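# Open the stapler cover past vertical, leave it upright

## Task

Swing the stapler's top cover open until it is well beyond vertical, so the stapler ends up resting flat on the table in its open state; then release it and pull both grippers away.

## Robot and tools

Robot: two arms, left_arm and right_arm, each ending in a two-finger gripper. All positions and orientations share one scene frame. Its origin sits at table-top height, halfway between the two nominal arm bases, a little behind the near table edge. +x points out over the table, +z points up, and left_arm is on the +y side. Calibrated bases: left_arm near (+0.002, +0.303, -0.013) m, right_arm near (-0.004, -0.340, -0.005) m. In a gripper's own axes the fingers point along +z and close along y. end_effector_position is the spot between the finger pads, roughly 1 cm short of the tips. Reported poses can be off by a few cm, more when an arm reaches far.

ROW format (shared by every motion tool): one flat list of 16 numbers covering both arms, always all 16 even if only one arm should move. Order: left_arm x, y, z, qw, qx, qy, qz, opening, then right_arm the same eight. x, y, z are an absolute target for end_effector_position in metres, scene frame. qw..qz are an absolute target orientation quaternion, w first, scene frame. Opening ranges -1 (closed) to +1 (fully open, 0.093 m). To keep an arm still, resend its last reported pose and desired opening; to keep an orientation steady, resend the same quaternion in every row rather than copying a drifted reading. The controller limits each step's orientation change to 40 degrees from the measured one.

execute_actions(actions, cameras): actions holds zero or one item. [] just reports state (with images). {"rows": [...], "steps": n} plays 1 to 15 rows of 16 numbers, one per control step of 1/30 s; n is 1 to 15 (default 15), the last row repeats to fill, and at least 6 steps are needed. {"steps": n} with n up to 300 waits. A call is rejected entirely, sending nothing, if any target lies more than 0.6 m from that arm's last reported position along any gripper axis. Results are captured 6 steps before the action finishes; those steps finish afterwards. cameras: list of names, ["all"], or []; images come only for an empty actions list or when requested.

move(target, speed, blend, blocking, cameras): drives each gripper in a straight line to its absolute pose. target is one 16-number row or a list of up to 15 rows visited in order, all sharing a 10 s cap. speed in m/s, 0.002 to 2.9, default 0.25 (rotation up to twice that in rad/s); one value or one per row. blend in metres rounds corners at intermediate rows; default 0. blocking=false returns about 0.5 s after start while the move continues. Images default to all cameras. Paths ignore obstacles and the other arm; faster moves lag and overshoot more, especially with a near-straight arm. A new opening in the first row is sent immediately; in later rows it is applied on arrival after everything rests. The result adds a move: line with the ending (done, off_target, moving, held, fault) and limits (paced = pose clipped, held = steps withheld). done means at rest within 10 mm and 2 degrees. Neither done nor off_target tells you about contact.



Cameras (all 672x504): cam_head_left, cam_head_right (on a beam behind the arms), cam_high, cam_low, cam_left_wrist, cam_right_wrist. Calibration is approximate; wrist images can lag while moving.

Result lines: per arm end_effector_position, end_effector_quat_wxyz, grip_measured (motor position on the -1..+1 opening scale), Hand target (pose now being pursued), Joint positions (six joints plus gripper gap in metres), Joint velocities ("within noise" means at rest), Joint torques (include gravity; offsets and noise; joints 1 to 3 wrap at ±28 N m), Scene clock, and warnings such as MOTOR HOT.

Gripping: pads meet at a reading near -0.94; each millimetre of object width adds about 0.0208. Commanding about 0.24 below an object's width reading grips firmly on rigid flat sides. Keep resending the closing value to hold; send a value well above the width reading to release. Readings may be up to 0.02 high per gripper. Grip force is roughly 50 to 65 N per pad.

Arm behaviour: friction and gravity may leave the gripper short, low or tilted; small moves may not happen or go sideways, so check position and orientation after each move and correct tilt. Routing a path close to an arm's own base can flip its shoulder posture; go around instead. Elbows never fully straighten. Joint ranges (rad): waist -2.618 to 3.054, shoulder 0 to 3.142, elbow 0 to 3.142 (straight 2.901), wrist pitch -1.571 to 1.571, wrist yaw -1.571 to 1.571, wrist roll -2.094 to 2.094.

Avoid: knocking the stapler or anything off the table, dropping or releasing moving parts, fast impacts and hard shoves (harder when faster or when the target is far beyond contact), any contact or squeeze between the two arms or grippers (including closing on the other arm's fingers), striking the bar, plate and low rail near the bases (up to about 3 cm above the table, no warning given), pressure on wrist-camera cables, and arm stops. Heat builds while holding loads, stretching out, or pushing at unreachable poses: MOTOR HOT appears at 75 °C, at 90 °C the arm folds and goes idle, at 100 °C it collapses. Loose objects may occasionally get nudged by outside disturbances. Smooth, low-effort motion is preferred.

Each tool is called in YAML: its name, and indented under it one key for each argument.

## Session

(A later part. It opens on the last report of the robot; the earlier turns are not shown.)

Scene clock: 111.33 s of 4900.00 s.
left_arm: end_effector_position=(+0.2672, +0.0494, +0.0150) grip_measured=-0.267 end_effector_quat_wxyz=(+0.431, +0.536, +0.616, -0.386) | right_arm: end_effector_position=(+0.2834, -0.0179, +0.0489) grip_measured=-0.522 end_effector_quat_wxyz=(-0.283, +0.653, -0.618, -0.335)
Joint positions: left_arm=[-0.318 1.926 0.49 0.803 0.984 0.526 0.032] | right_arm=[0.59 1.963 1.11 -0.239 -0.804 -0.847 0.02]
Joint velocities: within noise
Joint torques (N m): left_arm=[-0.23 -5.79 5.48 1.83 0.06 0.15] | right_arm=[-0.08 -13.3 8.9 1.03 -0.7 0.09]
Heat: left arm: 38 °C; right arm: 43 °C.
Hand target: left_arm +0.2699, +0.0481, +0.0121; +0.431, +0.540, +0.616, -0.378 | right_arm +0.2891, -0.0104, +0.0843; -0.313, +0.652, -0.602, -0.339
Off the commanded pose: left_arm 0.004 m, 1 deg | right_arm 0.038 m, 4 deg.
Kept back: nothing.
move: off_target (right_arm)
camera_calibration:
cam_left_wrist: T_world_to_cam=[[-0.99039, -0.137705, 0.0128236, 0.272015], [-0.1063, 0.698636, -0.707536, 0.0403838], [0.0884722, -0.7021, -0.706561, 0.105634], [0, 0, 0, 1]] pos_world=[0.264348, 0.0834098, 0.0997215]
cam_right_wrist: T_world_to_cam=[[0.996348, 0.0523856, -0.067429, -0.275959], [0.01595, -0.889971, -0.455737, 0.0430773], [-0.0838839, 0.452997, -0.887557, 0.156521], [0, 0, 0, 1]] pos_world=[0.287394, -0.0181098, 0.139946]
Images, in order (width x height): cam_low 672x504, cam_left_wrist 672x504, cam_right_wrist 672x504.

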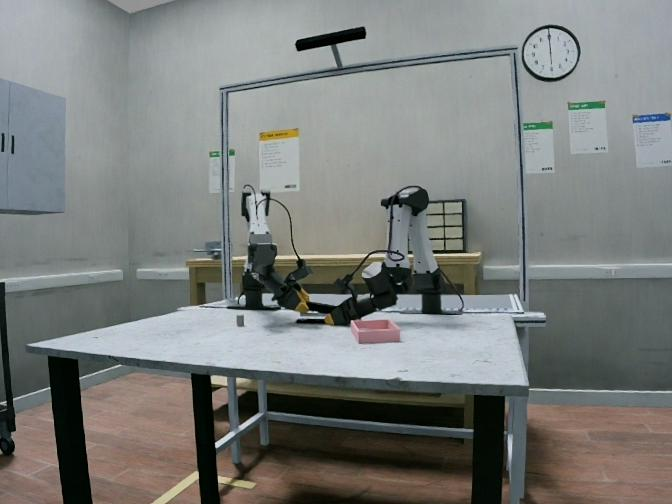

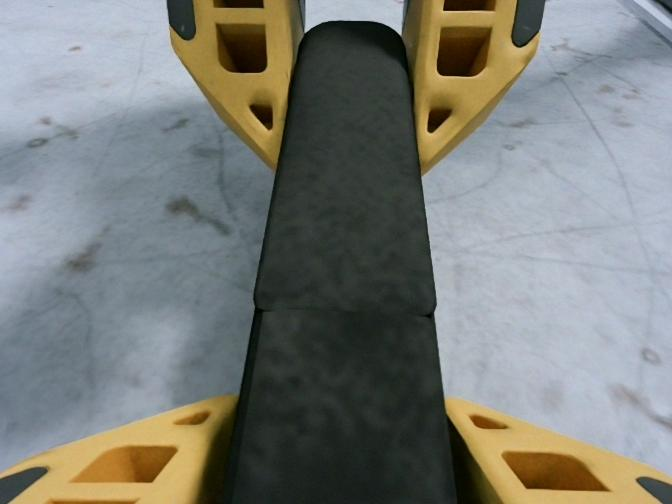

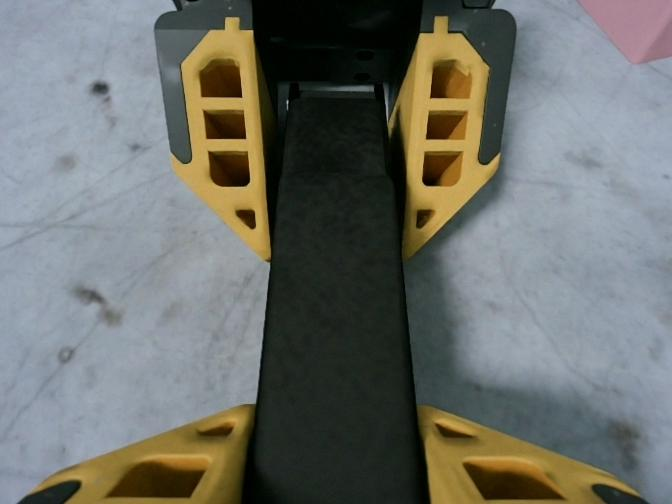

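move:
  target:
    - [0.270,0.048,0.012,0.4312,0.5401,0.6159,-0.3782,-0.7,0.290,-0.006,0.10,0.3134,-0.6513,0.6021,0.3390,-0.7]
  cameras: ["cam_low","cam_left_wrist","cam_right_wrist"]
  speed: 0.03

zoom_image:
  camera: "cam_low"
  region: [290, 285, 374, 348]

Scene clock: 112.33 s of 4900.00 s.
left_arm: end_effector_position=(+0.2660, +0.0490, +0.0157) grip_measured=-0.268 end_effector_quat_wxyz=(+0.429, +0.535, +0.614, -0.390) | right_arm: end_effector_position=(+0.2816, -0.0185, +0.0541) grip_measured=-0.522 end_effector_quat_wxyz=(-0.268, +0.654, -0.626, -0.328)
Joint positions: left_arm=[-0.318 1.926 0.49 0.803 0.993 0.522 0.032] | right_arm=[0.598 1.95 1.14 -0.311 -0.779 -0.847 0.02]
Joint velocities: within noise
Joint torques (N m): left_arm=[-0.27 -5.81 5.45 1.82 -0.03 0.18] | right_arm=[0.08 -13.6 9.57 1.14 -0.9 0.15]
Heat: left arm: 38 °C; right arm: 43 °C.
Hand target: left_arm +0.2699, +0.0481, +0.0121; +0.431, +0.540, +0.616, -0.378 | right_arm +0.2884, -0.0071, +0.0992; -0.313, +0.652, -0.601, -0.339
Off the commanded pose: left_arm 0.006 m, 2 deg | right_arm 0.048 m, 6 deg.
Kept back: nothing.
move: off_target (right_arm)
camera_calibration:
cam_left_wrist: T_world_to_cam=[[-0.991041, -0.132097, 0.0196986, 0.270559], [-0.106824, 0.695474, -0.710566, 0.0413814], [0.0801639, -0.706305, -0.703354, 0.108383], [0, 0, 0, 1]] pos_world=[0.263867, 0.0835121, 0.100307]
cam_right_wrist: T_world_to_cam=[[0.995645, 0.0454822, -0.0813789, -0.272956], [0.00658532, -0.905049, -0.425257, 0.045592], [-0.0929935, 0.422869, -0.901407, 0.163985], [0, 0, 0, 1]] pos_world=[0.286716, -0.0156666, 0.144993]
Images, in order (width x height): cam_low 672x504, cam_left_wrist 672x504, cam_right_wrist 672x504.

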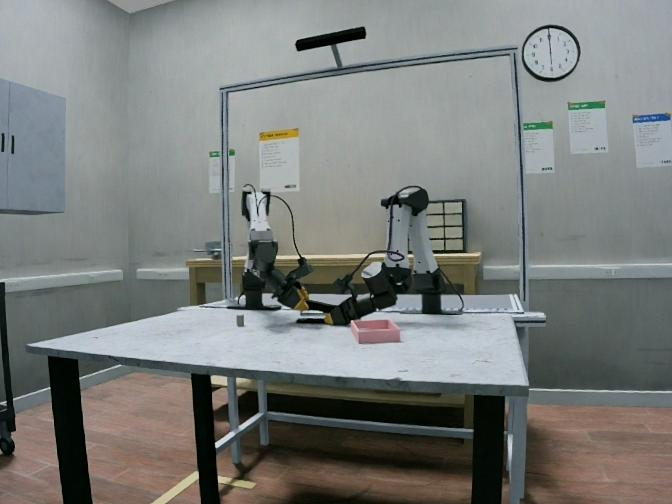

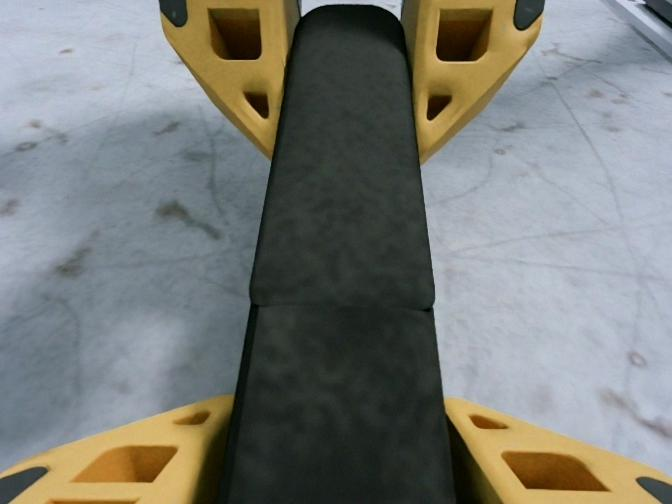

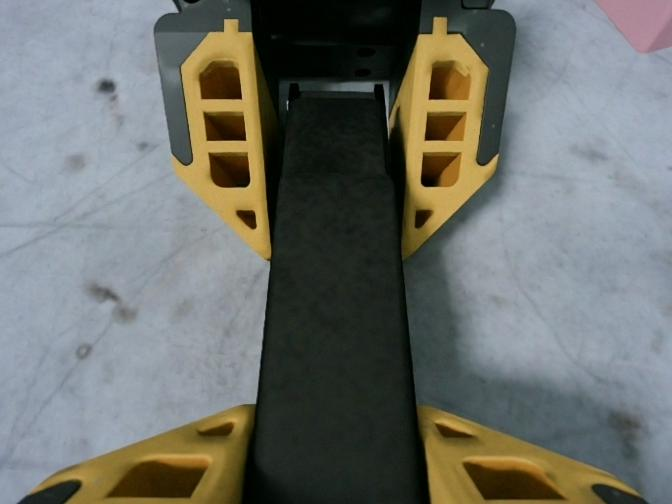

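Scaled by 6.000.

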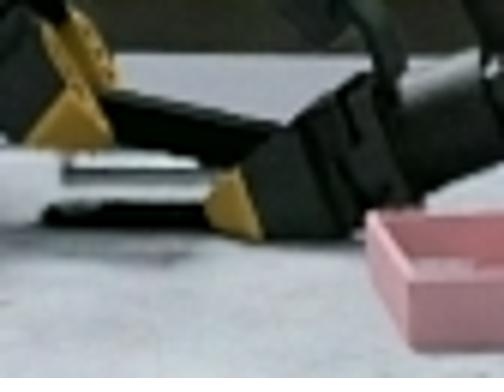

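move:
  target:
    - [0.272,0.048,0.012,0.4312,0.5401,0.6159,-0.3782,-0.7,0.293,-0.004,0.112,0.2598,-0.6784,0.6271,0.2810,-0.7]
  cameras: ["cam_low","cam_left_wrist","cam_right_wrist"]
  speed: 0.03

zoom_image:
  camera: "cam_low"
  region: [290, 285, 374, 348]

Scene clock: 116.13 s of 4900.00 s.
left_arm: end_effector_position=(+0.2688, +0.0474, +0.0186) grip_measured=-0.269 end_effector_quat_wxyz=(+0.432, +0.535, +0.612, -0.392) | right_arm: end_effector_position=(+0.2836, -0.0177, +0.0739) grip_measured=-0.522 end_effector_quat_wxyz=(-0.214, +0.679, -0.649, -0.268)
Joint positions: left_arm=[-0.318 1.926 0.501 0.803 0.997 0.515 0.032] | right_arm=[0.644 1.946 1.33 -0.612 -0.623 -0.883 0.02]
Joint velocities: within noise
Joint torques (N m): left_arm=[0.09 -5.6 5.18 1.76 -0.07 0.25] | right_arm=[-0.32 -12.27 10.73 1 -0.87 -0.01]
Heat: left arm: 38 °C; right arm: 46 °C.
Hand target: left_arm +0.2717, +0.0482, +0.0121; +0.431, +0.540, +0.616, -0.378 | right_arm +0.2916, -0.0055, +0.1119; -0.259, +0.679, -0.627, -0.281
Off the commanded pose: left_arm 0.007 m, 2 deg | right_arm 0.042 m, 6 deg.
Kept back: nothing.
move: off_target (right_arm)
camera_calibration:
cam_left_wrist: T_world_to_cam=[[-0.991282, -0.13061, 0.0173697, 0.273135], [-0.103536, 0.690611, -0.715777, 0.0442483], [0.081492, -0.711335, -0.698113, 0.108811], [0, 0, 0, 1]] pos_world=[0.266468, 0.0825167, 0.10289]
cam_right_wrist: T_world_to_cam=[[0.996637, 0.0374983, -0.0728638, -0.274383], [0.0172787, -0.965331, -0.260455, 0.0384238], [-0.0801044, 0.25832, -0.962733, 0.179673], [0, 0, 0, 1]] pos_world=[0.287189, 0.00096759, 0.162992]
Images, in order (width x height): cam_low 672x504, cam_left_wrist 672x504, cam_right_wrist 672x504.

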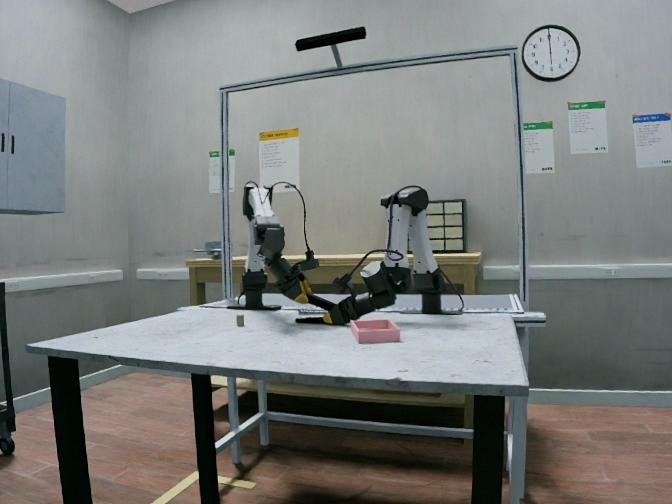

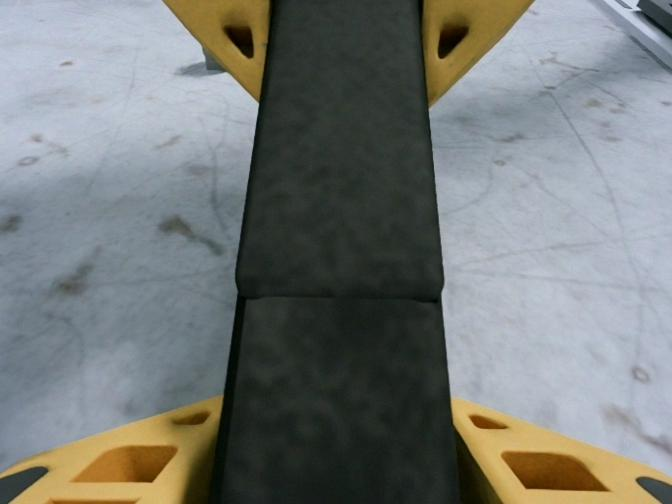

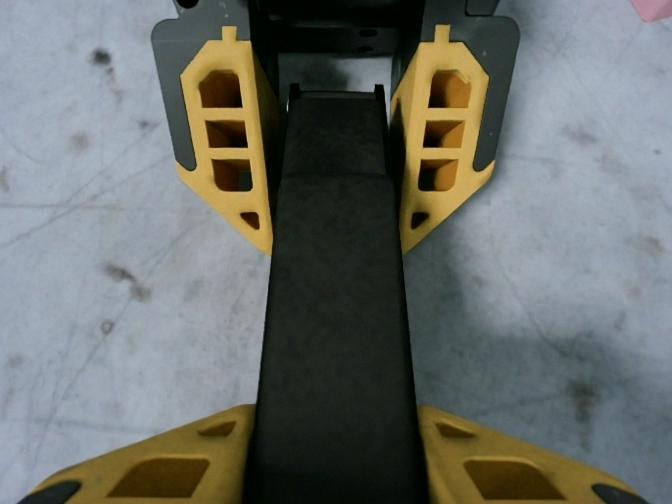

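Scaled by 6.000.

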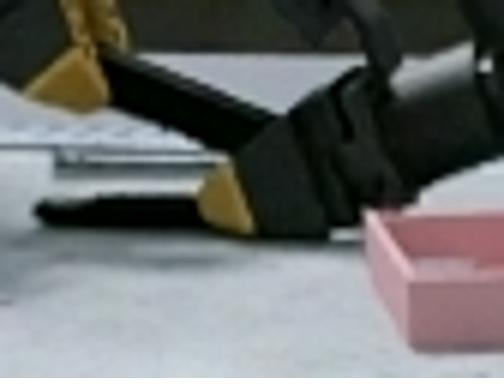

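move:
  target:
    - [0.272,0.048,0.008,0.4312,0.5401,0.6159,-0.3782,-0.7,0.292,0.006,0.128,0.1469,-0.7169,0.6627,0.1589,-0.7]
  cameras: ["cam_low","cam_left_wrist","cam_right_wrist"]
  speed: 0.04

zoom_image:
  camera: "cam_low"
  region: [290, 265, 390, 340]

Scene clock: 121.27 s of 4900.00 s.
left_arm: end_effector_position=(+0.2718, +0.0446, +0.0240) grip_measured=-0.270 end_effector_quat_wxyz=(+0.443, +0.538, +0.601, -0.391) | right_arm: end_effector_position=(+0.2848, -0.0066, +0.1063) grip_measured=-0.522 end_effector_quat_wxyz=(-0.116, +0.717, -0.672, -0.145)
Joint positions: left_arm=[-0.321 1.93 0.507 0.839 1.004 0.508 0.032] | right_arm=[0.764 2.063 1.759 -1.078 -0.326 -0.868 0.02]
Joint velocities: within noise
Joint torques (N m): left_arm=[0.4 -4.57 4.34 1.61 -0.16 0.36] | right_arm=[-0.38 -10.36 11.22 0.68 -0.58 -0.07]
Heat: left arm: 37 °C; right arm: 47 °C.
Hand target: left_arm +0.2713, +0.0484, +0.0084; +0.431, +0.540, +0.616, -0.379 | right_arm +0.2912, +0.0051, +0.1282; -0.148, +0.717, -0.662, -0.159
Off the commanded pose: left_arm 0.016 m, 3 deg | right_arm 0.026 m, 4 deg.
Kept back: nothing.
move: off_target (left_arm, right_arm)
camera_calibration:
cam_left_wrist: T_world_to_cam=[[-0.992196, -0.124506, -0.00673448, 0.276216], [-0.0801712, 0.678393, -0.730312, 0.044886], [0.0954966, -0.724072, -0.683081, 0.106739], [0, 0, 0, 1]] pos_world=[0.267466, 0.0812269, 0.107552]
cam_right_wrist: T_world_to_cam=[[0.998702, 0.0369785, -0.0350352, -0.278323], [0.0390465, -0.997416, 0.0603075, 0.0170694], [-0.0327146, -0.0615972, -0.997565, 0.196208], [0, 0, 0, 1]] pos_world=[0.283714, 0.0394031, 0.18495]
Images, in order (width x height): cam_low 672x504, cam_left_wrist 672x504, cam_right_wrist 672x504.

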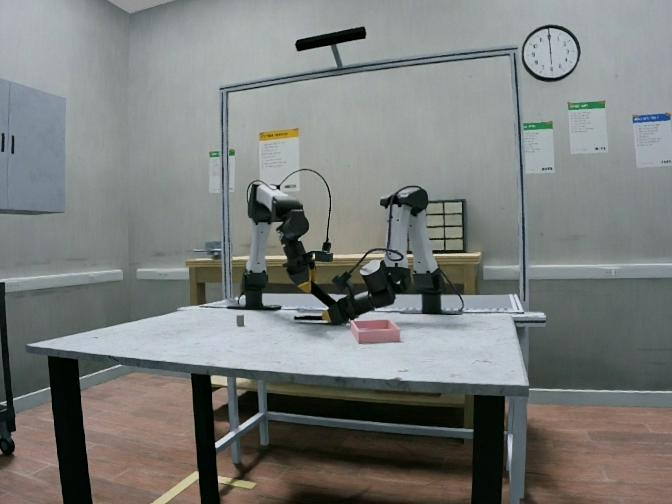

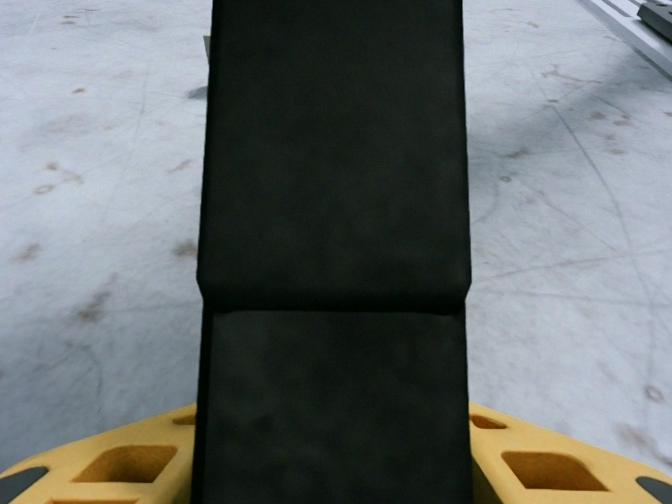

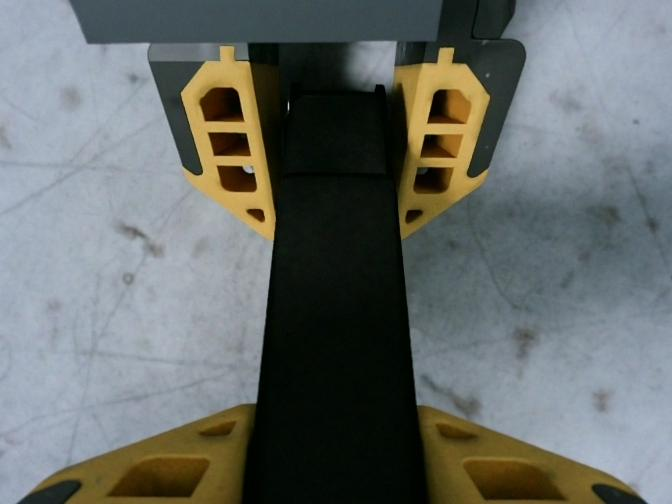

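Scaled by 5.040.

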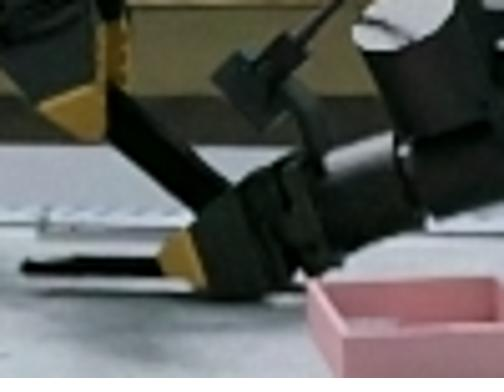

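move:
  target:
    - [0.272,0.050,0.004,0.4312,0.5401,0.6159,-0.3782,-0.7,0.291,0.032,0.138,0.0886,-0.7280,0.6730,0.0958,-0.7]
  cameras: ["cam_low","cam_left_wrist","cam_right_wrist"]
  speed: 0.03

zoom_image:
  camera: "cam_low"
  region: [290, 250, 390, 340]

Scene clock: 125.27 s of 4900.00 s.
left_arm: end_effector_position=(+0.2732, +0.0468, +0.0192) grip_measured=-0.270 end_effector_quat_wxyz=(+0.442, +0.536, +0.605, -0.390) | right_arm: end_effector_position=(+0.2863, +0.0107, +0.1164) grip_measured=-0.522 end_effector_quat_wxyz=(-0.044, +0.730, -0.678, -0.070)
Joint positions: left_arm=[-0.314 1.949 0.507 0.849 1.004 0.511 0.032] | right_arm=[0.849 2.283 2.188 -1.414 -0.161 -0.821 0.02]
Joint velocities: within noise
Joint torques (N m): left_arm=[0.36 -4.6 4 1.65 -0.09 0.38] | right_arm=[0.32 -11.86 11.12 0.68 -0.72 -0.01]
Heat: left arm: 37 °C; right arm: 48 °C.
Hand target: left_arm +0.2714, +0.0504, +0.0043; +0.431, +0.540, +0.616, -0.379 | right_arm +0.2898, +0.0304, +0.1387; -0.089, +0.729, -0.672, -0.096
Off the commanded pose: left_arm 0.016 m, 2 deg | right_arm 0.031 m, 6 deg.
Kept back: nothing.
move: off_target (left_arm, right_arm)
camera_calibration:
cam_left_wrist: T_world_to_cam=[[-0.991399, -0.130861, -0.00192391, 0.277815], [-0.0883762, 0.680231, -0.727651, 0.0421511], [0.0965302, -0.721222, -0.685945, 0.104605], [0, 0, 0, 1]] pos_world=[0.269053, 0.0831264, 0.102959]
cam_right_wrist: T_world_to_cam=[[0.998627, 0.0425914, -0.0304867, -0.280559], [0.0491907, -0.962566, 0.266548, 0.00633619], [-0.0179928, -0.267682, -0.963339, 0.201315], [0, 0, 0, 1]] pos_world=[0.283484, 0.0719368, 0.183693]
Images, in order (width x height): cam_low 672x504, cam_left_wrist 672x504, cam_right_wrist 672x504.

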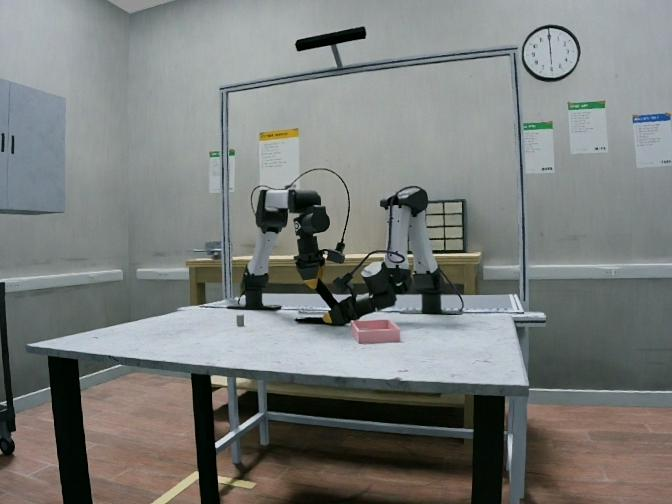

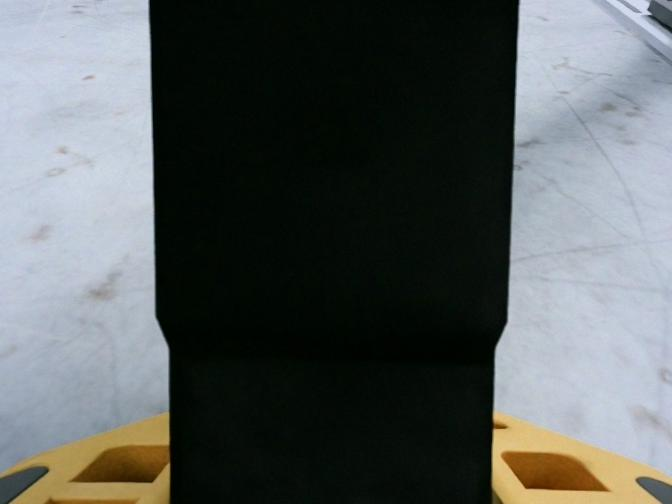

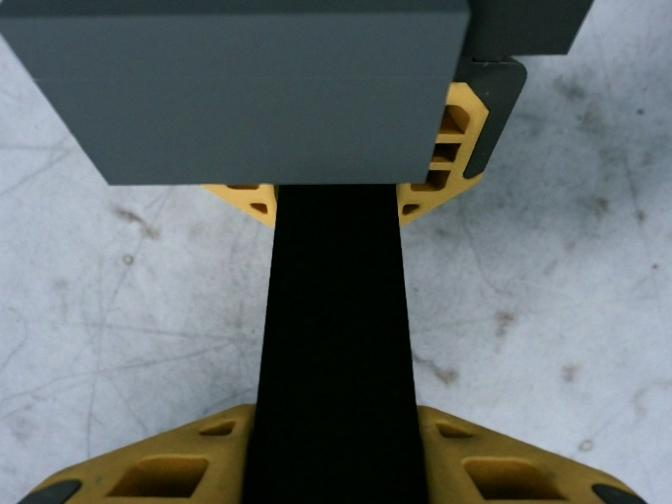

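Scaled by 5.040.

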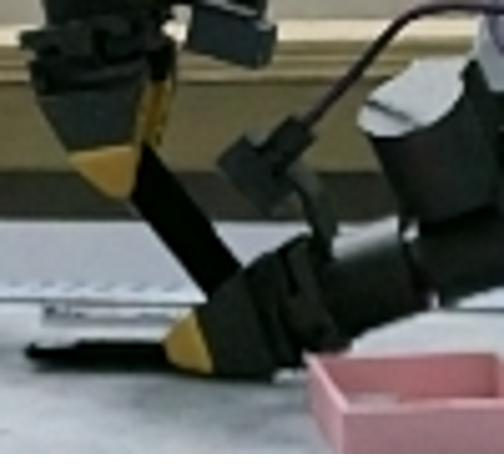

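move:
  target:
    - [0.272,0.050,0.010,0.4312,0.5401,0.6159,-0.3782,-0.7,0.2863,0.0107,0.112,0.0440,-0.730,0.678,0.070,-0.6]
  cameras: ["cam_low"]
  speed: 0.03

zoom_image:
  camera: "cam_low"
  region: [290, 250, 390, 340]

Scene clock: 128.07 s of 4900.00 s.
left_arm: end_effector_position=(+0.2718, +0.0477, +0.0159) grip_measured=-0.270 end_effector_quat_wxyz=(+0.436, +0.537, +0.608, -0.389) | right_arm: end_effector_position=(+0.2855, +0.0098, +0.1106) grip_measured=-0.522 end_effector_quat_wxyz=(-0.039, +0.730, -0.679, -0.069)
Joint positions: left_arm=[-0.314 1.949 0.507 0.827 1 0.524 0.032] | right_arm=[0.85 2.283 2.168 -1.402 -0.158 -0.821 0.02]
Joint velocities: within noise
Joint torques (N m): left_arm=[0.34 -6.83 4.25 1.56 -0.04 0.24] | right_arm=[-0.05 -11.6 6 0.46 -0.24 -0.06]
Heat: left arm: 37 °C; right arm: 50 °C.
Hand target: left_arm +0.2718, +0.0501, +0.0100; +0.431, +0.540, +0.616, -0.379 | right_arm +0.2863, +0.0107, +0.1120; -0.044, +0.730, -0.678, -0.070
Off the commanded pose: left_arm 0.006 m, 2 deg | right_arm 0.002 m, 1 deg.
Kept back: nothing.
move: done
Images, in order (width x height): cam_low 672x504.

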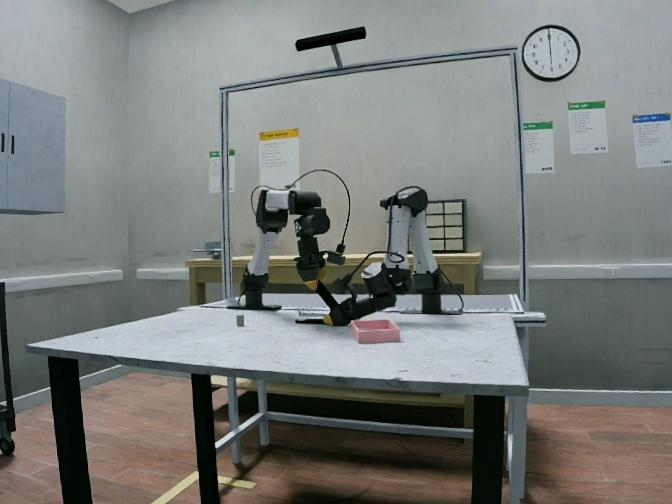

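Scaled by 5.040.

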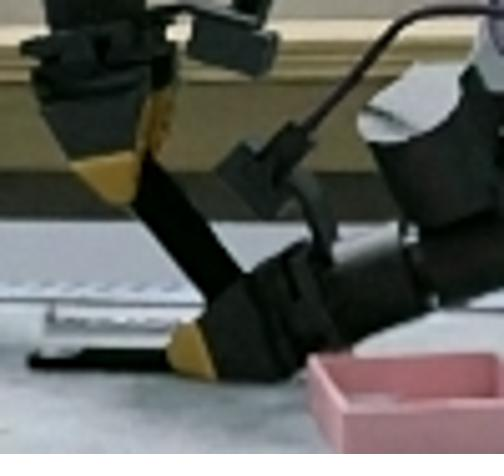

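move:
  target:
    - [0.272,0.050,0.010,0.4312,0.5401,0.6159,-0.3782,-0.7,0.2863,0.0107,0.112,0.0440,-0.730,0.678,0.070,-0.5]
  cameras: []

move:
  target:
    - [0.272,0.050,0.010,0.4312,0.5401,0.6159,-0.3782,-0.7,0.2863,0.0107,0.112,0.0440,-0.730,0.678,0.070,-0.46]
  cameras: []

move:
  target:
    - [0.272,0.050,0.010,0.4312,0.5401,0.6159,-0.3782,-0.7,0.2863,0.0107,0.112,0.0440,-0.730,0.678,0.070,-0.42]
  cameras: ["cam_low","cam_right_wrist"]

zoom_image:
  camera: "cam_low"
  region: [290, 250, 390, 340]

Scene clock: 129.27 s of 4900.00 s.
left_arm: end_effector_position=(+0.2719, +0.0477, +0.0159) grip_measured=-0.270 end_effector_quat_wxyz=(+0.437, +0.537, +0.608, -0.389) | right_arm: end_effector_position=(+0.2855, +0.0097, +0.1105) grip_measured=-0.497 end_effector_quat_wxyz=(-0.039, +0.730, -0.679, -0.069)
Joint positions: left_arm=[-0.314 1.949 0.507 0.827 1 0.524 0.032] | right_arm=[0.85 2.283 2.167 -1.402 -0.158 -0.821 0.021]
Joint velocities: within noise
Joint torques (N m): left_arm=[0.29 -6.83 4.23 1.56 -0.03 0.25] | right_arm=[-0.14 -11.67 6.04 0.49 -0.21 -0.08]
Heat: left arm: 37 °C; right arm: 50 °C.
Hand target: left_arm +0.2718, +0.0501, +0.0100; +0.432, +0.540, +0.616, -0.378 | right_arm +0.2863, +0.0106, +0.1119; -0.044, +0.730, -0.678, -0.070
Off the commanded pose: left_arm 0.006 m, 2 deg | right_arm 0.002 m, 1 deg.
Kept back: nothing.
move: done
No camera images: "cameras" was empty.

Scene clock: 129.97 s of 4900.00 s.
left_arm: end_effector_position=(+0.2718, +0.0478, +0.0158) grip_measured=-0.270 end_effector_quat_wxyz=(+0.436, +0.537, +0.608, -0.389) | right_arm: end_effector_position=(+0.2855, +0.0097, +0.1105) grip_measured=-0.459 end_effector_quat_wxyz=(-0.039, +0.730, -0.679, -0.069)
Joint positions: left_arm=[-0.314 1.949 0.507 0.826 1 0.524 0.032] | right_arm=[0.85 2.283 2.167 -1.402 -0.158 -0.821 0.023]
Joint velocities: left_arm=[within noise] | right_arm=[-0.012 0.007 0.012 -0.037 0.066 -0.022 0.008]
Joint torques (N m): left_arm=[0.32 -6.83 4.26 1.56 -0.03 0.24] | right_arm=[-0.14 -11.59 5.93 0.47 -0.27 -0.07]
Heat: left arm: 37 °C; right arm: 50 °C.
Hand target: left_arm +0.2718, +0.0501, +0.0099; +0.431, +0.540, +0.616, -0.378 | right_arm +0.2863, +0.0106, +0.1119; -0.044, +0.730, -0.678, -0.070
Off the commanded pose: left_arm 0.006 m, 2 deg | right_arm 0.002 m, 1 deg.
Kept back: nothing.
move: done
No camera images: "cameras" was empty.

Scene clock: 130.67 s of 4900.00 s.
left_arm: end_effector_position=(+0.2718, +0.0478, +0.0158) grip_measured=-0.270 end_effector_quat_wxyz=(+0.436, +0.537, +0.608, -0.389) | right_arm: end_effector_position=(+0.2855, +0.0097, +0.1105) grip_measured=-0.417 end_effector_quat_wxyz=(-0.039, +0.730, -0.679, -0.069)
Joint positions: left_arm=[-0.314 1.949 0.507 0.826 1 0.524 0.032] | right_arm=[0.85 2.283 2.167 -1.402 -0.158 -0.821 0.025]
Joint velocities: within noise
Joint torques (N m): left_arm=[0.32 -6.84 4.25 1.57 -0.03 0.25] | right_arm=[-0.2 -11.66 6.08 0.46 -0.22 -0.08]
Heat: left arm: 37 °C; right arm: 51 °C.
Hand target: left_arm +0.2718, +0.0501, +0.0099; +0.432, +0.540, +0.616, -0.378 | right_arm +0.2863, +0.0106, +0.1119; -0.044, +0.730, -0.678, -0.070
Off the commanded pose: left_arm 0.006 m, 2 deg | right_arm 0.002 m, 1 deg.
Kept back: nothing.
move: done
camera_calibration:
cam_right_wrist: T_world_to_cam=[[0.998471, 0.0425991, -0.0352247, -0.279356], [0.0506648, -0.960098, 0.275036, 0.00559254], [-0.0221028, -0.2764, -0.960788, 0.196349], [0, 0, 0, 1]] pos_world=[0.282985, 0.0715405, 0.177271]
Images, in order (width x height): cam_low 672x504, cam_right_wrist 672x504.

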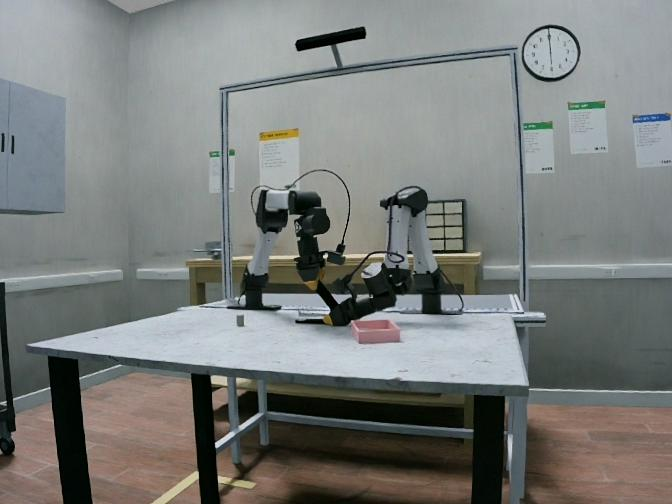

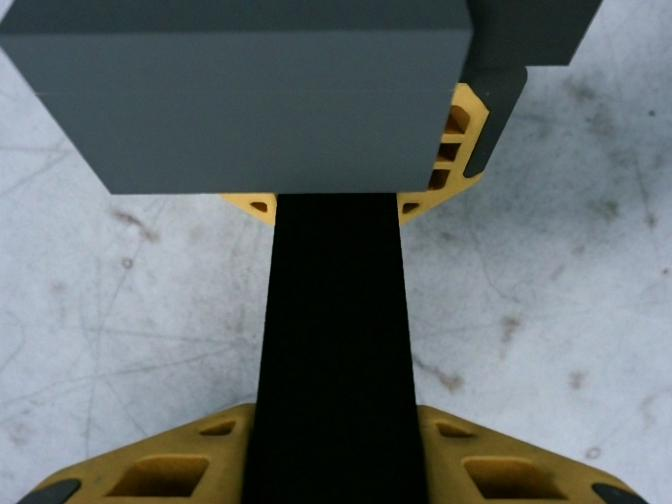

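Scaled by 5.040.

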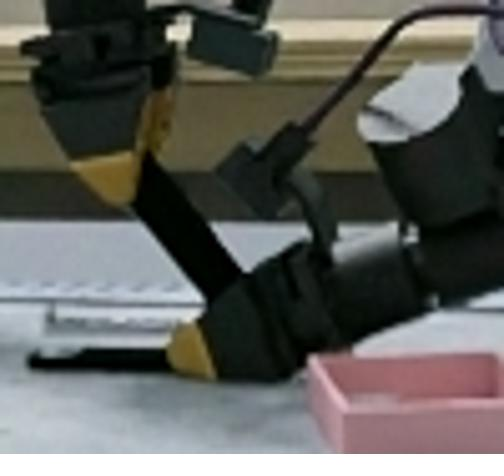

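move:
  target:
    - [0.272,0.050,0.010,0.4312,0.5401,0.6159,-0.3782,-0.7,0.2863,0.0107,0.112,0.0440,-0.730,0.678,0.070,-0.38]
  cameras: ["cam_low"]

move:
  target:
    - [0.272,0.050,0.010,0.4312,0.5401,0.6159,-0.3782,-0.7,0.2863,0.0107,0.112,0.0440,-0.730,0.678,0.070,-0.32]
  cameras: ["cam_low","cam_right_wrist"]

zoom_image:
  camera: "cam_low"
  region: [290, 250, 390, 340]

Scene clock: 131.63 s of 4900.00 s.
left_arm: end_effector_position=(+0.2718, +0.0478, +0.0158) grip_measured=-0.270 end_effector_quat_wxyz=(+0.437, +0.537, +0.608, -0.389) | right_arm: end_effector_position=(+0.2855, +0.0097, +0.1105) grip_measured=-0.381 end_effector_quat_wxyz=(-0.039, +0.730, -0.679, -0.069)
Joint positions: left_arm=[-0.314 1.949 0.507 0.826 1 0.525 0.032] | right_arm=[0.85 2.283 2.167 -1.402 -0.158 -0.821 0.027]
Joint velocities: within noise
Joint torques (N m): left_arm=[0.32 -6.83 4.25 1.56 -0.03 0.24] | right_arm=[-0.21 -11.69 6.02 0.45 -0.23 -0.09]
Heat: left arm: 37 °C; right arm: 51 °C.
Hand target: left_arm +0.2718, +0.0501, +0.0099; +0.432, +0.540, +0.616, -0.378 | right_arm +0.2863, +0.0106, +0.1119; -0.044, +0.730, -0.678, -0.070
Off the commanded pose: left_arm 0.006 m, 2 deg | right_arm 0.002 m, 1 deg.
Kept back: nothing.
move: done
Images, in order (width x height): cam_low 672x504.

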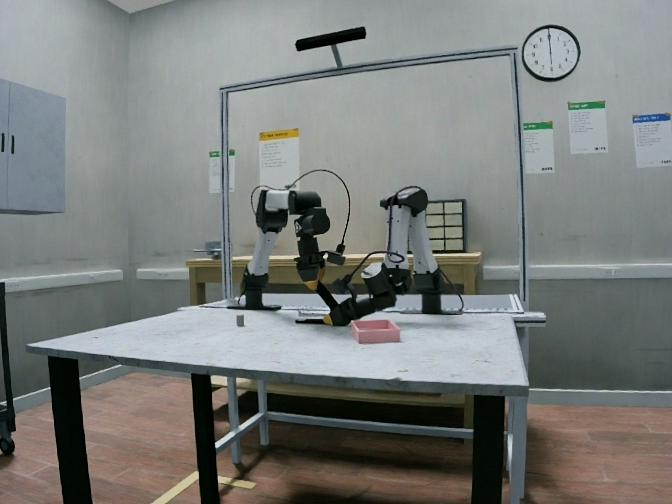

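Scene clock: 132.33 s of 4900.00 s.
left_arm: end_effector_position=(+0.2719, +0.0481, +0.0150) grip_measured=-0.270 end_effector_quat_wxyz=(+0.438, +0.541, +0.606, -0.384) | right_arm: end_effector_position=(+0.2855, +0.0097, +0.1105) grip_measured=-0.322 end_effector_quat_wxyz=(-0.039, +0.730, -0.679, -0.069)
Joint positions: left_arm=[-0.314 1.949 0.507 0.822 0.996 0.542 0.032] | right_arm=[0.85 2.283 2.167 -1.402 -0.158 -0.821 0.03]
Joint velocities: within noise
Joint torques (N m): left_arm=[0.29 -6.86 4.29 1.58 0.01 0.09] | right_arm=[-0.27 -11.6 6 0.48 -0.24 -0.1]
Heat: left arm: 37 °C; right arm: 52 °C.
Hand target: left_arm +0.2719, +0.0501, +0.0100; +0.431, +0.540, +0.616, -0.378 | right_arm +0.2863, +0.0106, +0.1119; -0.044, +0.730, -0.678, -0.070
Off the commanded pose: left_arm 0.005 m, 2 deg | right_arm 0.002 m, 1 deg.
Kept back: nothing.
move: done
camera_calibration:
cam_right_wrist: T_world_to_cam=[[0.998471, 0.0425991, -0.0352247, -0.279356], [0.0506648, -0.960098, 0.275036, 0.00559254], [-0.0221028, -0.2764, -0.960788, 0.196349], [0, 0, 0, 1]] pos_world=[0.282985, 0.0715405, 0.177271]
Images, in order (width x height): cam_low 672x504, cam_right_wrist 672x504.

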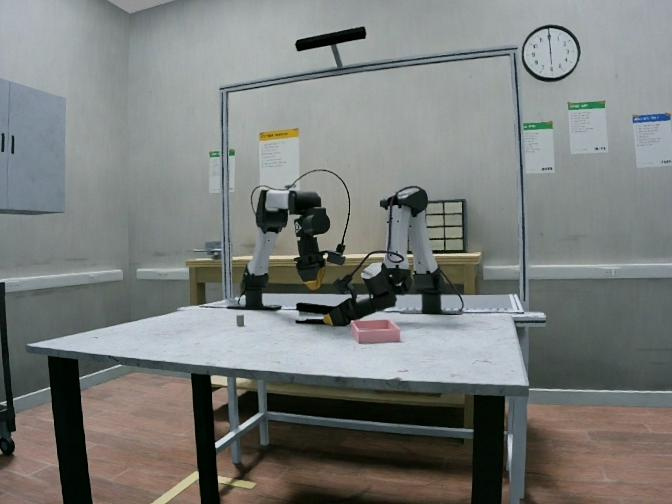

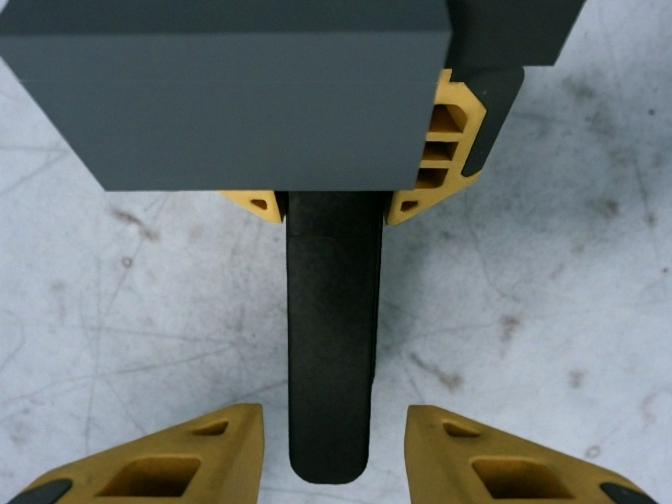

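Scaled by 5.040.

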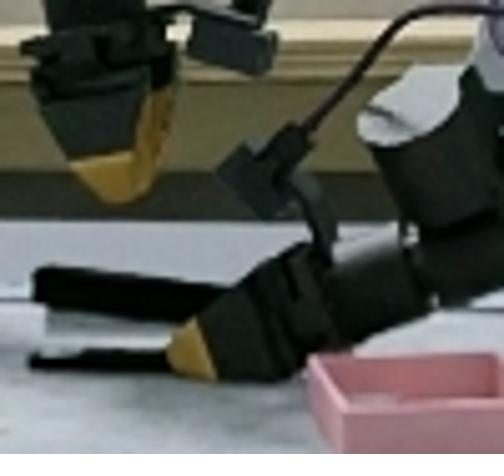

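move:
  target:
    - [0.272,0.050,0.010,0.4312,0.5401,0.6159,-0.3782,-0.7,0.288,-0.03,0.125,0.1469,-0.7169,0.6627,0.1589,0.5]
    - [0.272,0.050,0.010,0.4312,0.5401,0.6159,-0.3782,-0.7,0.293,-0.10,0.12,0.3044,-0.6669,0.5848,0.3471,1]
    - [0.272,0.050,0.010,0.4312,0.5401,0.6159,-0.3782,-0.7,0.293,-0.11,0.055,0.4113,-0.585,0.536,0.4489,1]
  speed: 0.1
  cameras: ["cam_low","cam_right_wrist","cam_left_wrist"]

zoom_image:
  camera: "cam_low"
  region: [290, 280, 374, 343]

Scene clock: 143.37 s of 4900.00 s.
left_arm: end_effector_position=(+0.2719, +0.0481, +0.0149) grip_measured=-0.271 end_effector_quat_wxyz=(+0.438, +0.542, +0.606, -0.384) | right_arm: end_effector_position=(+0.2907, -0.1098, +0.0545) grip_measured=+1.000 end_effector_quat_wxyz=(-0.402, +0.591, -0.541, -0.444)
Joint positions: left_arm=[-0.314 1.949 0.507 0.822 0.996 0.542 0.032] | right_arm=[0.253 1.987 0.898 -0.107 -1.261 -1.14 0.093]
Joint velocities: within noise
Joint torques (N m): left_arm=[0.31 -6.89 4.29 1.59 0.01 0.08] | right_arm=[-0.59 -6.97 4.4 1.12 -0.85 -0.02]
Heat: left arm: 37 °C; right arm: 54 °C.
Hand target: left_arm +0.2718, +0.0501, +0.0099; +0.431, +0.540, +0.616, -0.378 | right_arm +0.2929, -0.1102, +0.0550; -0.410, +0.586, -0.536, -0.449
Off the commanded pose: left_arm 0.005 m, 2 deg | right_arm 0.002 m, 1 deg.
Kept back: nothing.
move: done; target 2's new opening was sent with right_arm's hand 0.016 m and 4 deg from that target
camera_calibration:
cam_left_wrist: T_world_to_cam=[[-0.991793, -0.127465, -0.00995505, 0.276719], [-0.0818916, 0.693125, -0.71615, 0.0354703], [0.0981839, -0.709458, -0.697875, 0.101806], [0, 0, 0, 1]] pos_world=[0.267357, 0.0829137, 0.0992047]
cam_right_wrist: T_world_to_cam=[[0.996436, 0.0768071, -0.034881, -0.27714], [0.0243805, -0.658064, -0.752568, 0.00290376], [-0.0807565, 0.749035, -0.657591, 0.222841], [0, 0, 0, 1]] pos_world=[0.294078, -0.143718, 0.139056]
Images, in order (width x height): cam_low 672x504, cam_left_wrist 672x504, cam_right_wrist 672x504.

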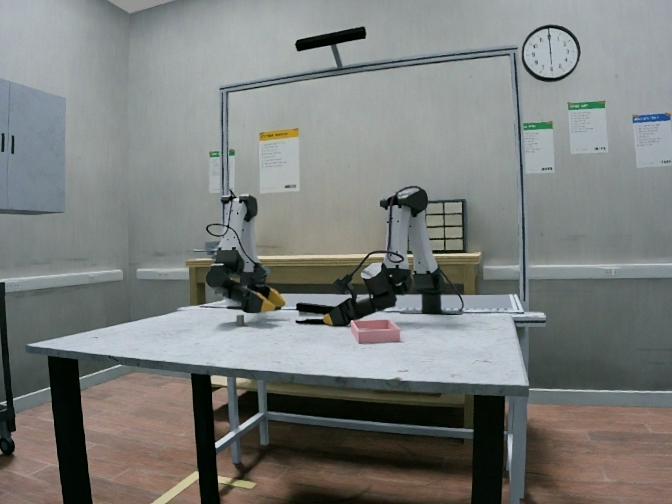

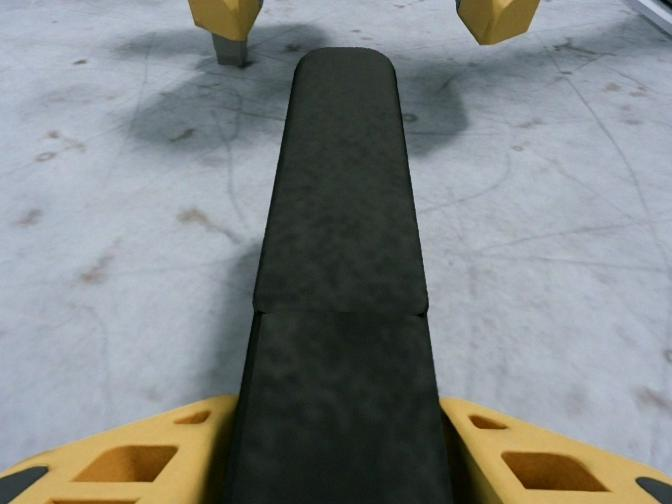

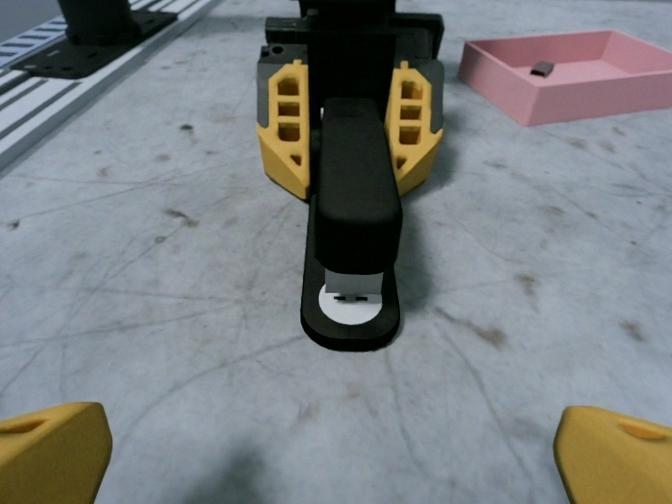

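Scaled by 6.000.

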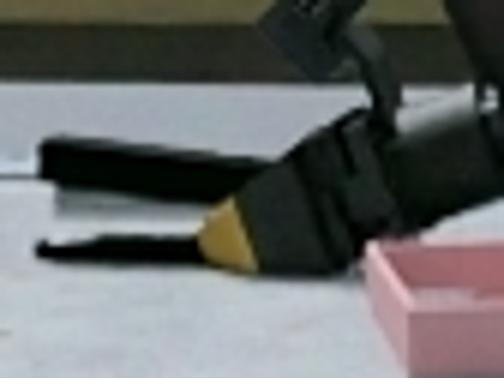

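move:
  target:
    - [0.272,0.050,0.008,0.4312,0.5401,0.6159,-0.3782,-0.7,0.289,-0.06,0.04,0.3949,-0.5943,0.5639,0.4161,1]
    - [0.272,0.050,0.008,0.4312,0.5401,0.6159,-0.3782,-0.7,0.290,-0.018,0.022,0.3949,-0.5943,0.5639,0.4161,1]
  speed: 0.07
  cameras: ["cam_low","cam_right_wrist"]

zoom_image:
  camera: "cam_low"
  region: [270, 280, 354, 343]

Scene clock: 146.70 s of 4900.00 s.
left_arm: end_effector_position=(+0.2719, +0.0481, +0.0149) grip_measured=-0.271 end_effector_quat_wxyz=(+0.439, +0.542, +0.606, -0.384) | right_arm: end_effector_position=(+0.2799, -0.0231, +0.0204) grip_measured=+1.000 end_effector_quat_wxyz=(-0.382, +0.594, -0.568, -0.423)
Joint positions: left_arm=[-0.314 1.949 0.507 0.822 0.996 0.543 0.032] | right_arm=[0.526 2.103 0.836 0.506 -1.035 -0.622 0.093]
Joint velocities: within noise
Joint torques (N m): left_arm=[0.27 -6.09 4.25 1.7 0.01 0.09] | right_arm=[0.09 -6.97 6.67 1.75 -0.36 -0.02]
Heat: left arm: 37 °C; right arm: 52 °C.
Hand target: left_arm +0.2718, +0.0501, +0.0080; +0.431, +0.540, +0.616, -0.378 | right_arm +0.2898, -0.0184, +0.0223; -0.395, +0.594, -0.564, -0.416
Off the commanded pose: left_arm 0.007 m, 2 deg | right_arm 0.011 m, 2 deg.
Kept back: nothing.
move: off_target (right_arm)
camera_calibration:
cam_right_wrist: T_world_to_cam=[[0.997296, 0.0470351, -0.0564606, -0.274716], [-0.0062164, -0.711572, -0.702586, 0.0408452], [-0.073222, 0.701037, -0.709356, 0.132389], [0, 0, 0, 1]] pos_world=[0.283921, -0.0508237, 0.107097]
Images, in order (width x height): cam_low 672x504, cam_right_wrist 672x504.

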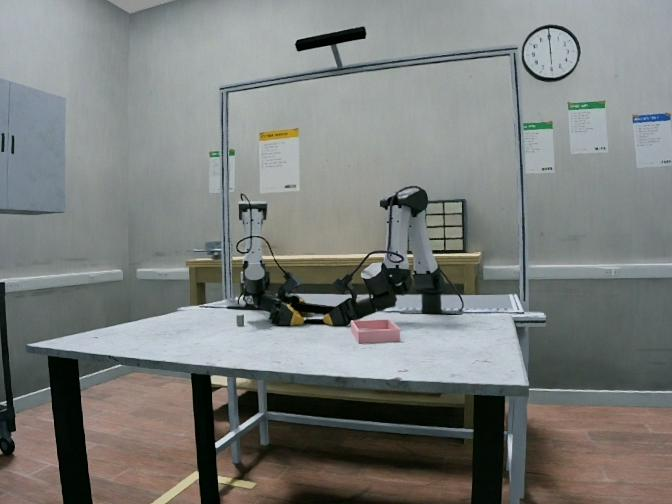

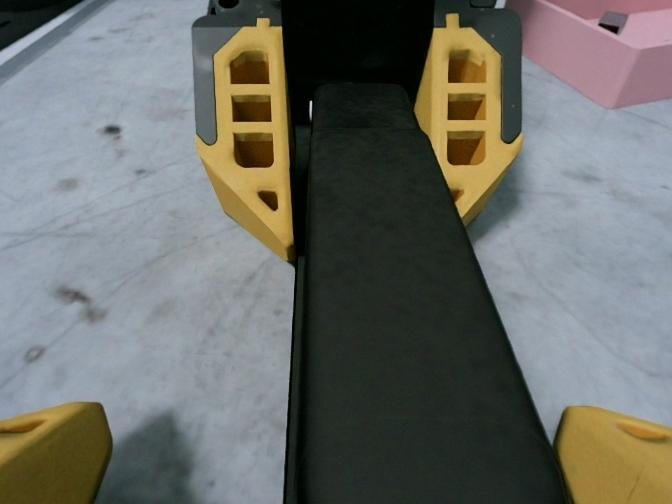

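Scaled by 6.000.

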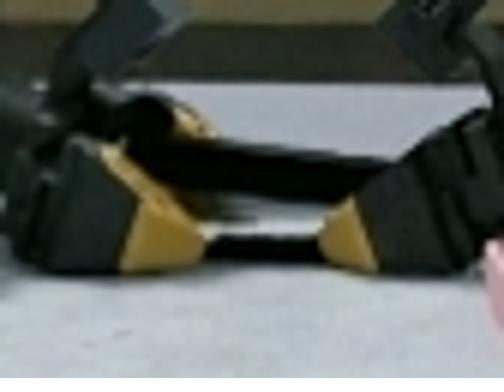

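move:
  target:
    - [0.272,0.050,0.008,0.4312,0.5401,0.6159,-0.3782,-0.7,0.300,-0.012,0.022,0.3949,-0.5943,0.5639,0.4161,1]
  speed: 0.05
  cameras: ["cam_low","cam_right_wrist"]

zoom_image:
  camera: "cam_low"
  region: [270, 280, 354, 343]

Scene clock: 147.77 s of 4900.00 s.
left_arm: end_effector_position=(+0.2719, +0.0481, +0.0149) grip_measured=-0.271 end_effector_quat_wxyz=(+0.439, +0.542, +0.606, -0.384) | right_arm: end_effector_position=(+0.2938, -0.0159, +0.0242) grip_measured=+1.000 end_effector_quat_wxyz=(-0.393, +0.596, -0.562, -0.419)
Joint positions: left_arm=[-0.314 1.949 0.507 0.822 0.996 0.543 0.032] | right_arm=[0.526 2.131 0.891 0.509 -1.033 -0.618 0.093]
Joint velocities: within noise
Joint torques (N m): left_arm=[0.31 -6.11 4.26 1.7 0.01 0.09] | right_arm=[0.21 -7.19 6.58 1.56 -0.32 0]
Heat: left arm: 37 °C; right arm: 52 °C.
Hand target: left_arm +0.2718, +0.0501, +0.0080; +0.431, +0.540, +0.616, -0.378 | right_arm +0.2999, -0.0122, +0.0221; -0.395, +0.594, -0.564, -0.416
Off the commanded pose: left_arm 0.007 m, 2 deg | right_arm 0.008 m, 1 deg.
Kept back: nothing.
move: done
camera_calibration:
cam_right_wrist: T_world_to_cam=[[0.998491, 0.0445196, -0.0321499, -0.28969], [0.00841915, -0.702636, -0.711499, 0.0447123], [-0.0542653, 0.710155, -0.701951, 0.125413], [0, 0, 0, 1]] pos_world=[0.295682, -0.0447491, 0.110533]
Images, in order (width x height): cam_low 672x504, cam_right_wrist 672x504.

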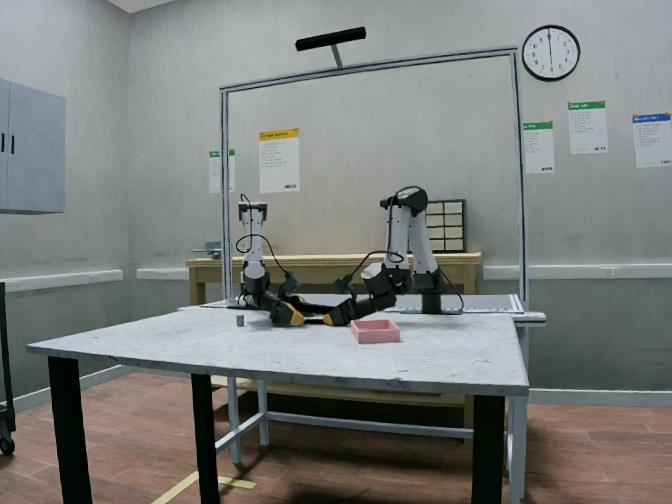

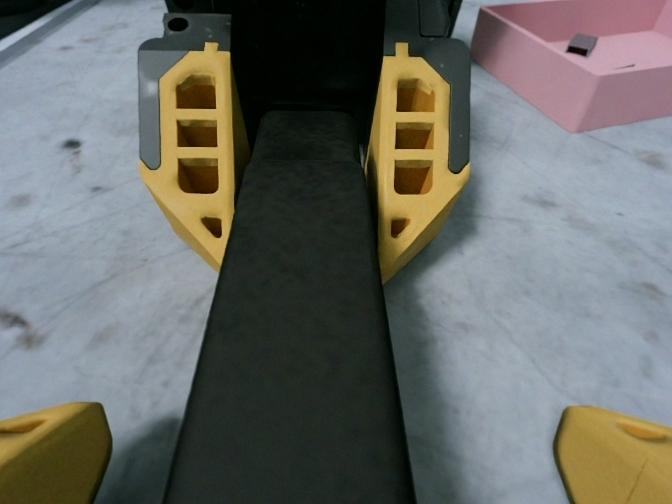

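Scaled by 6.000.

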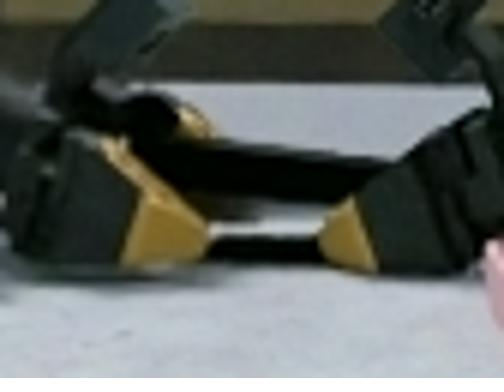

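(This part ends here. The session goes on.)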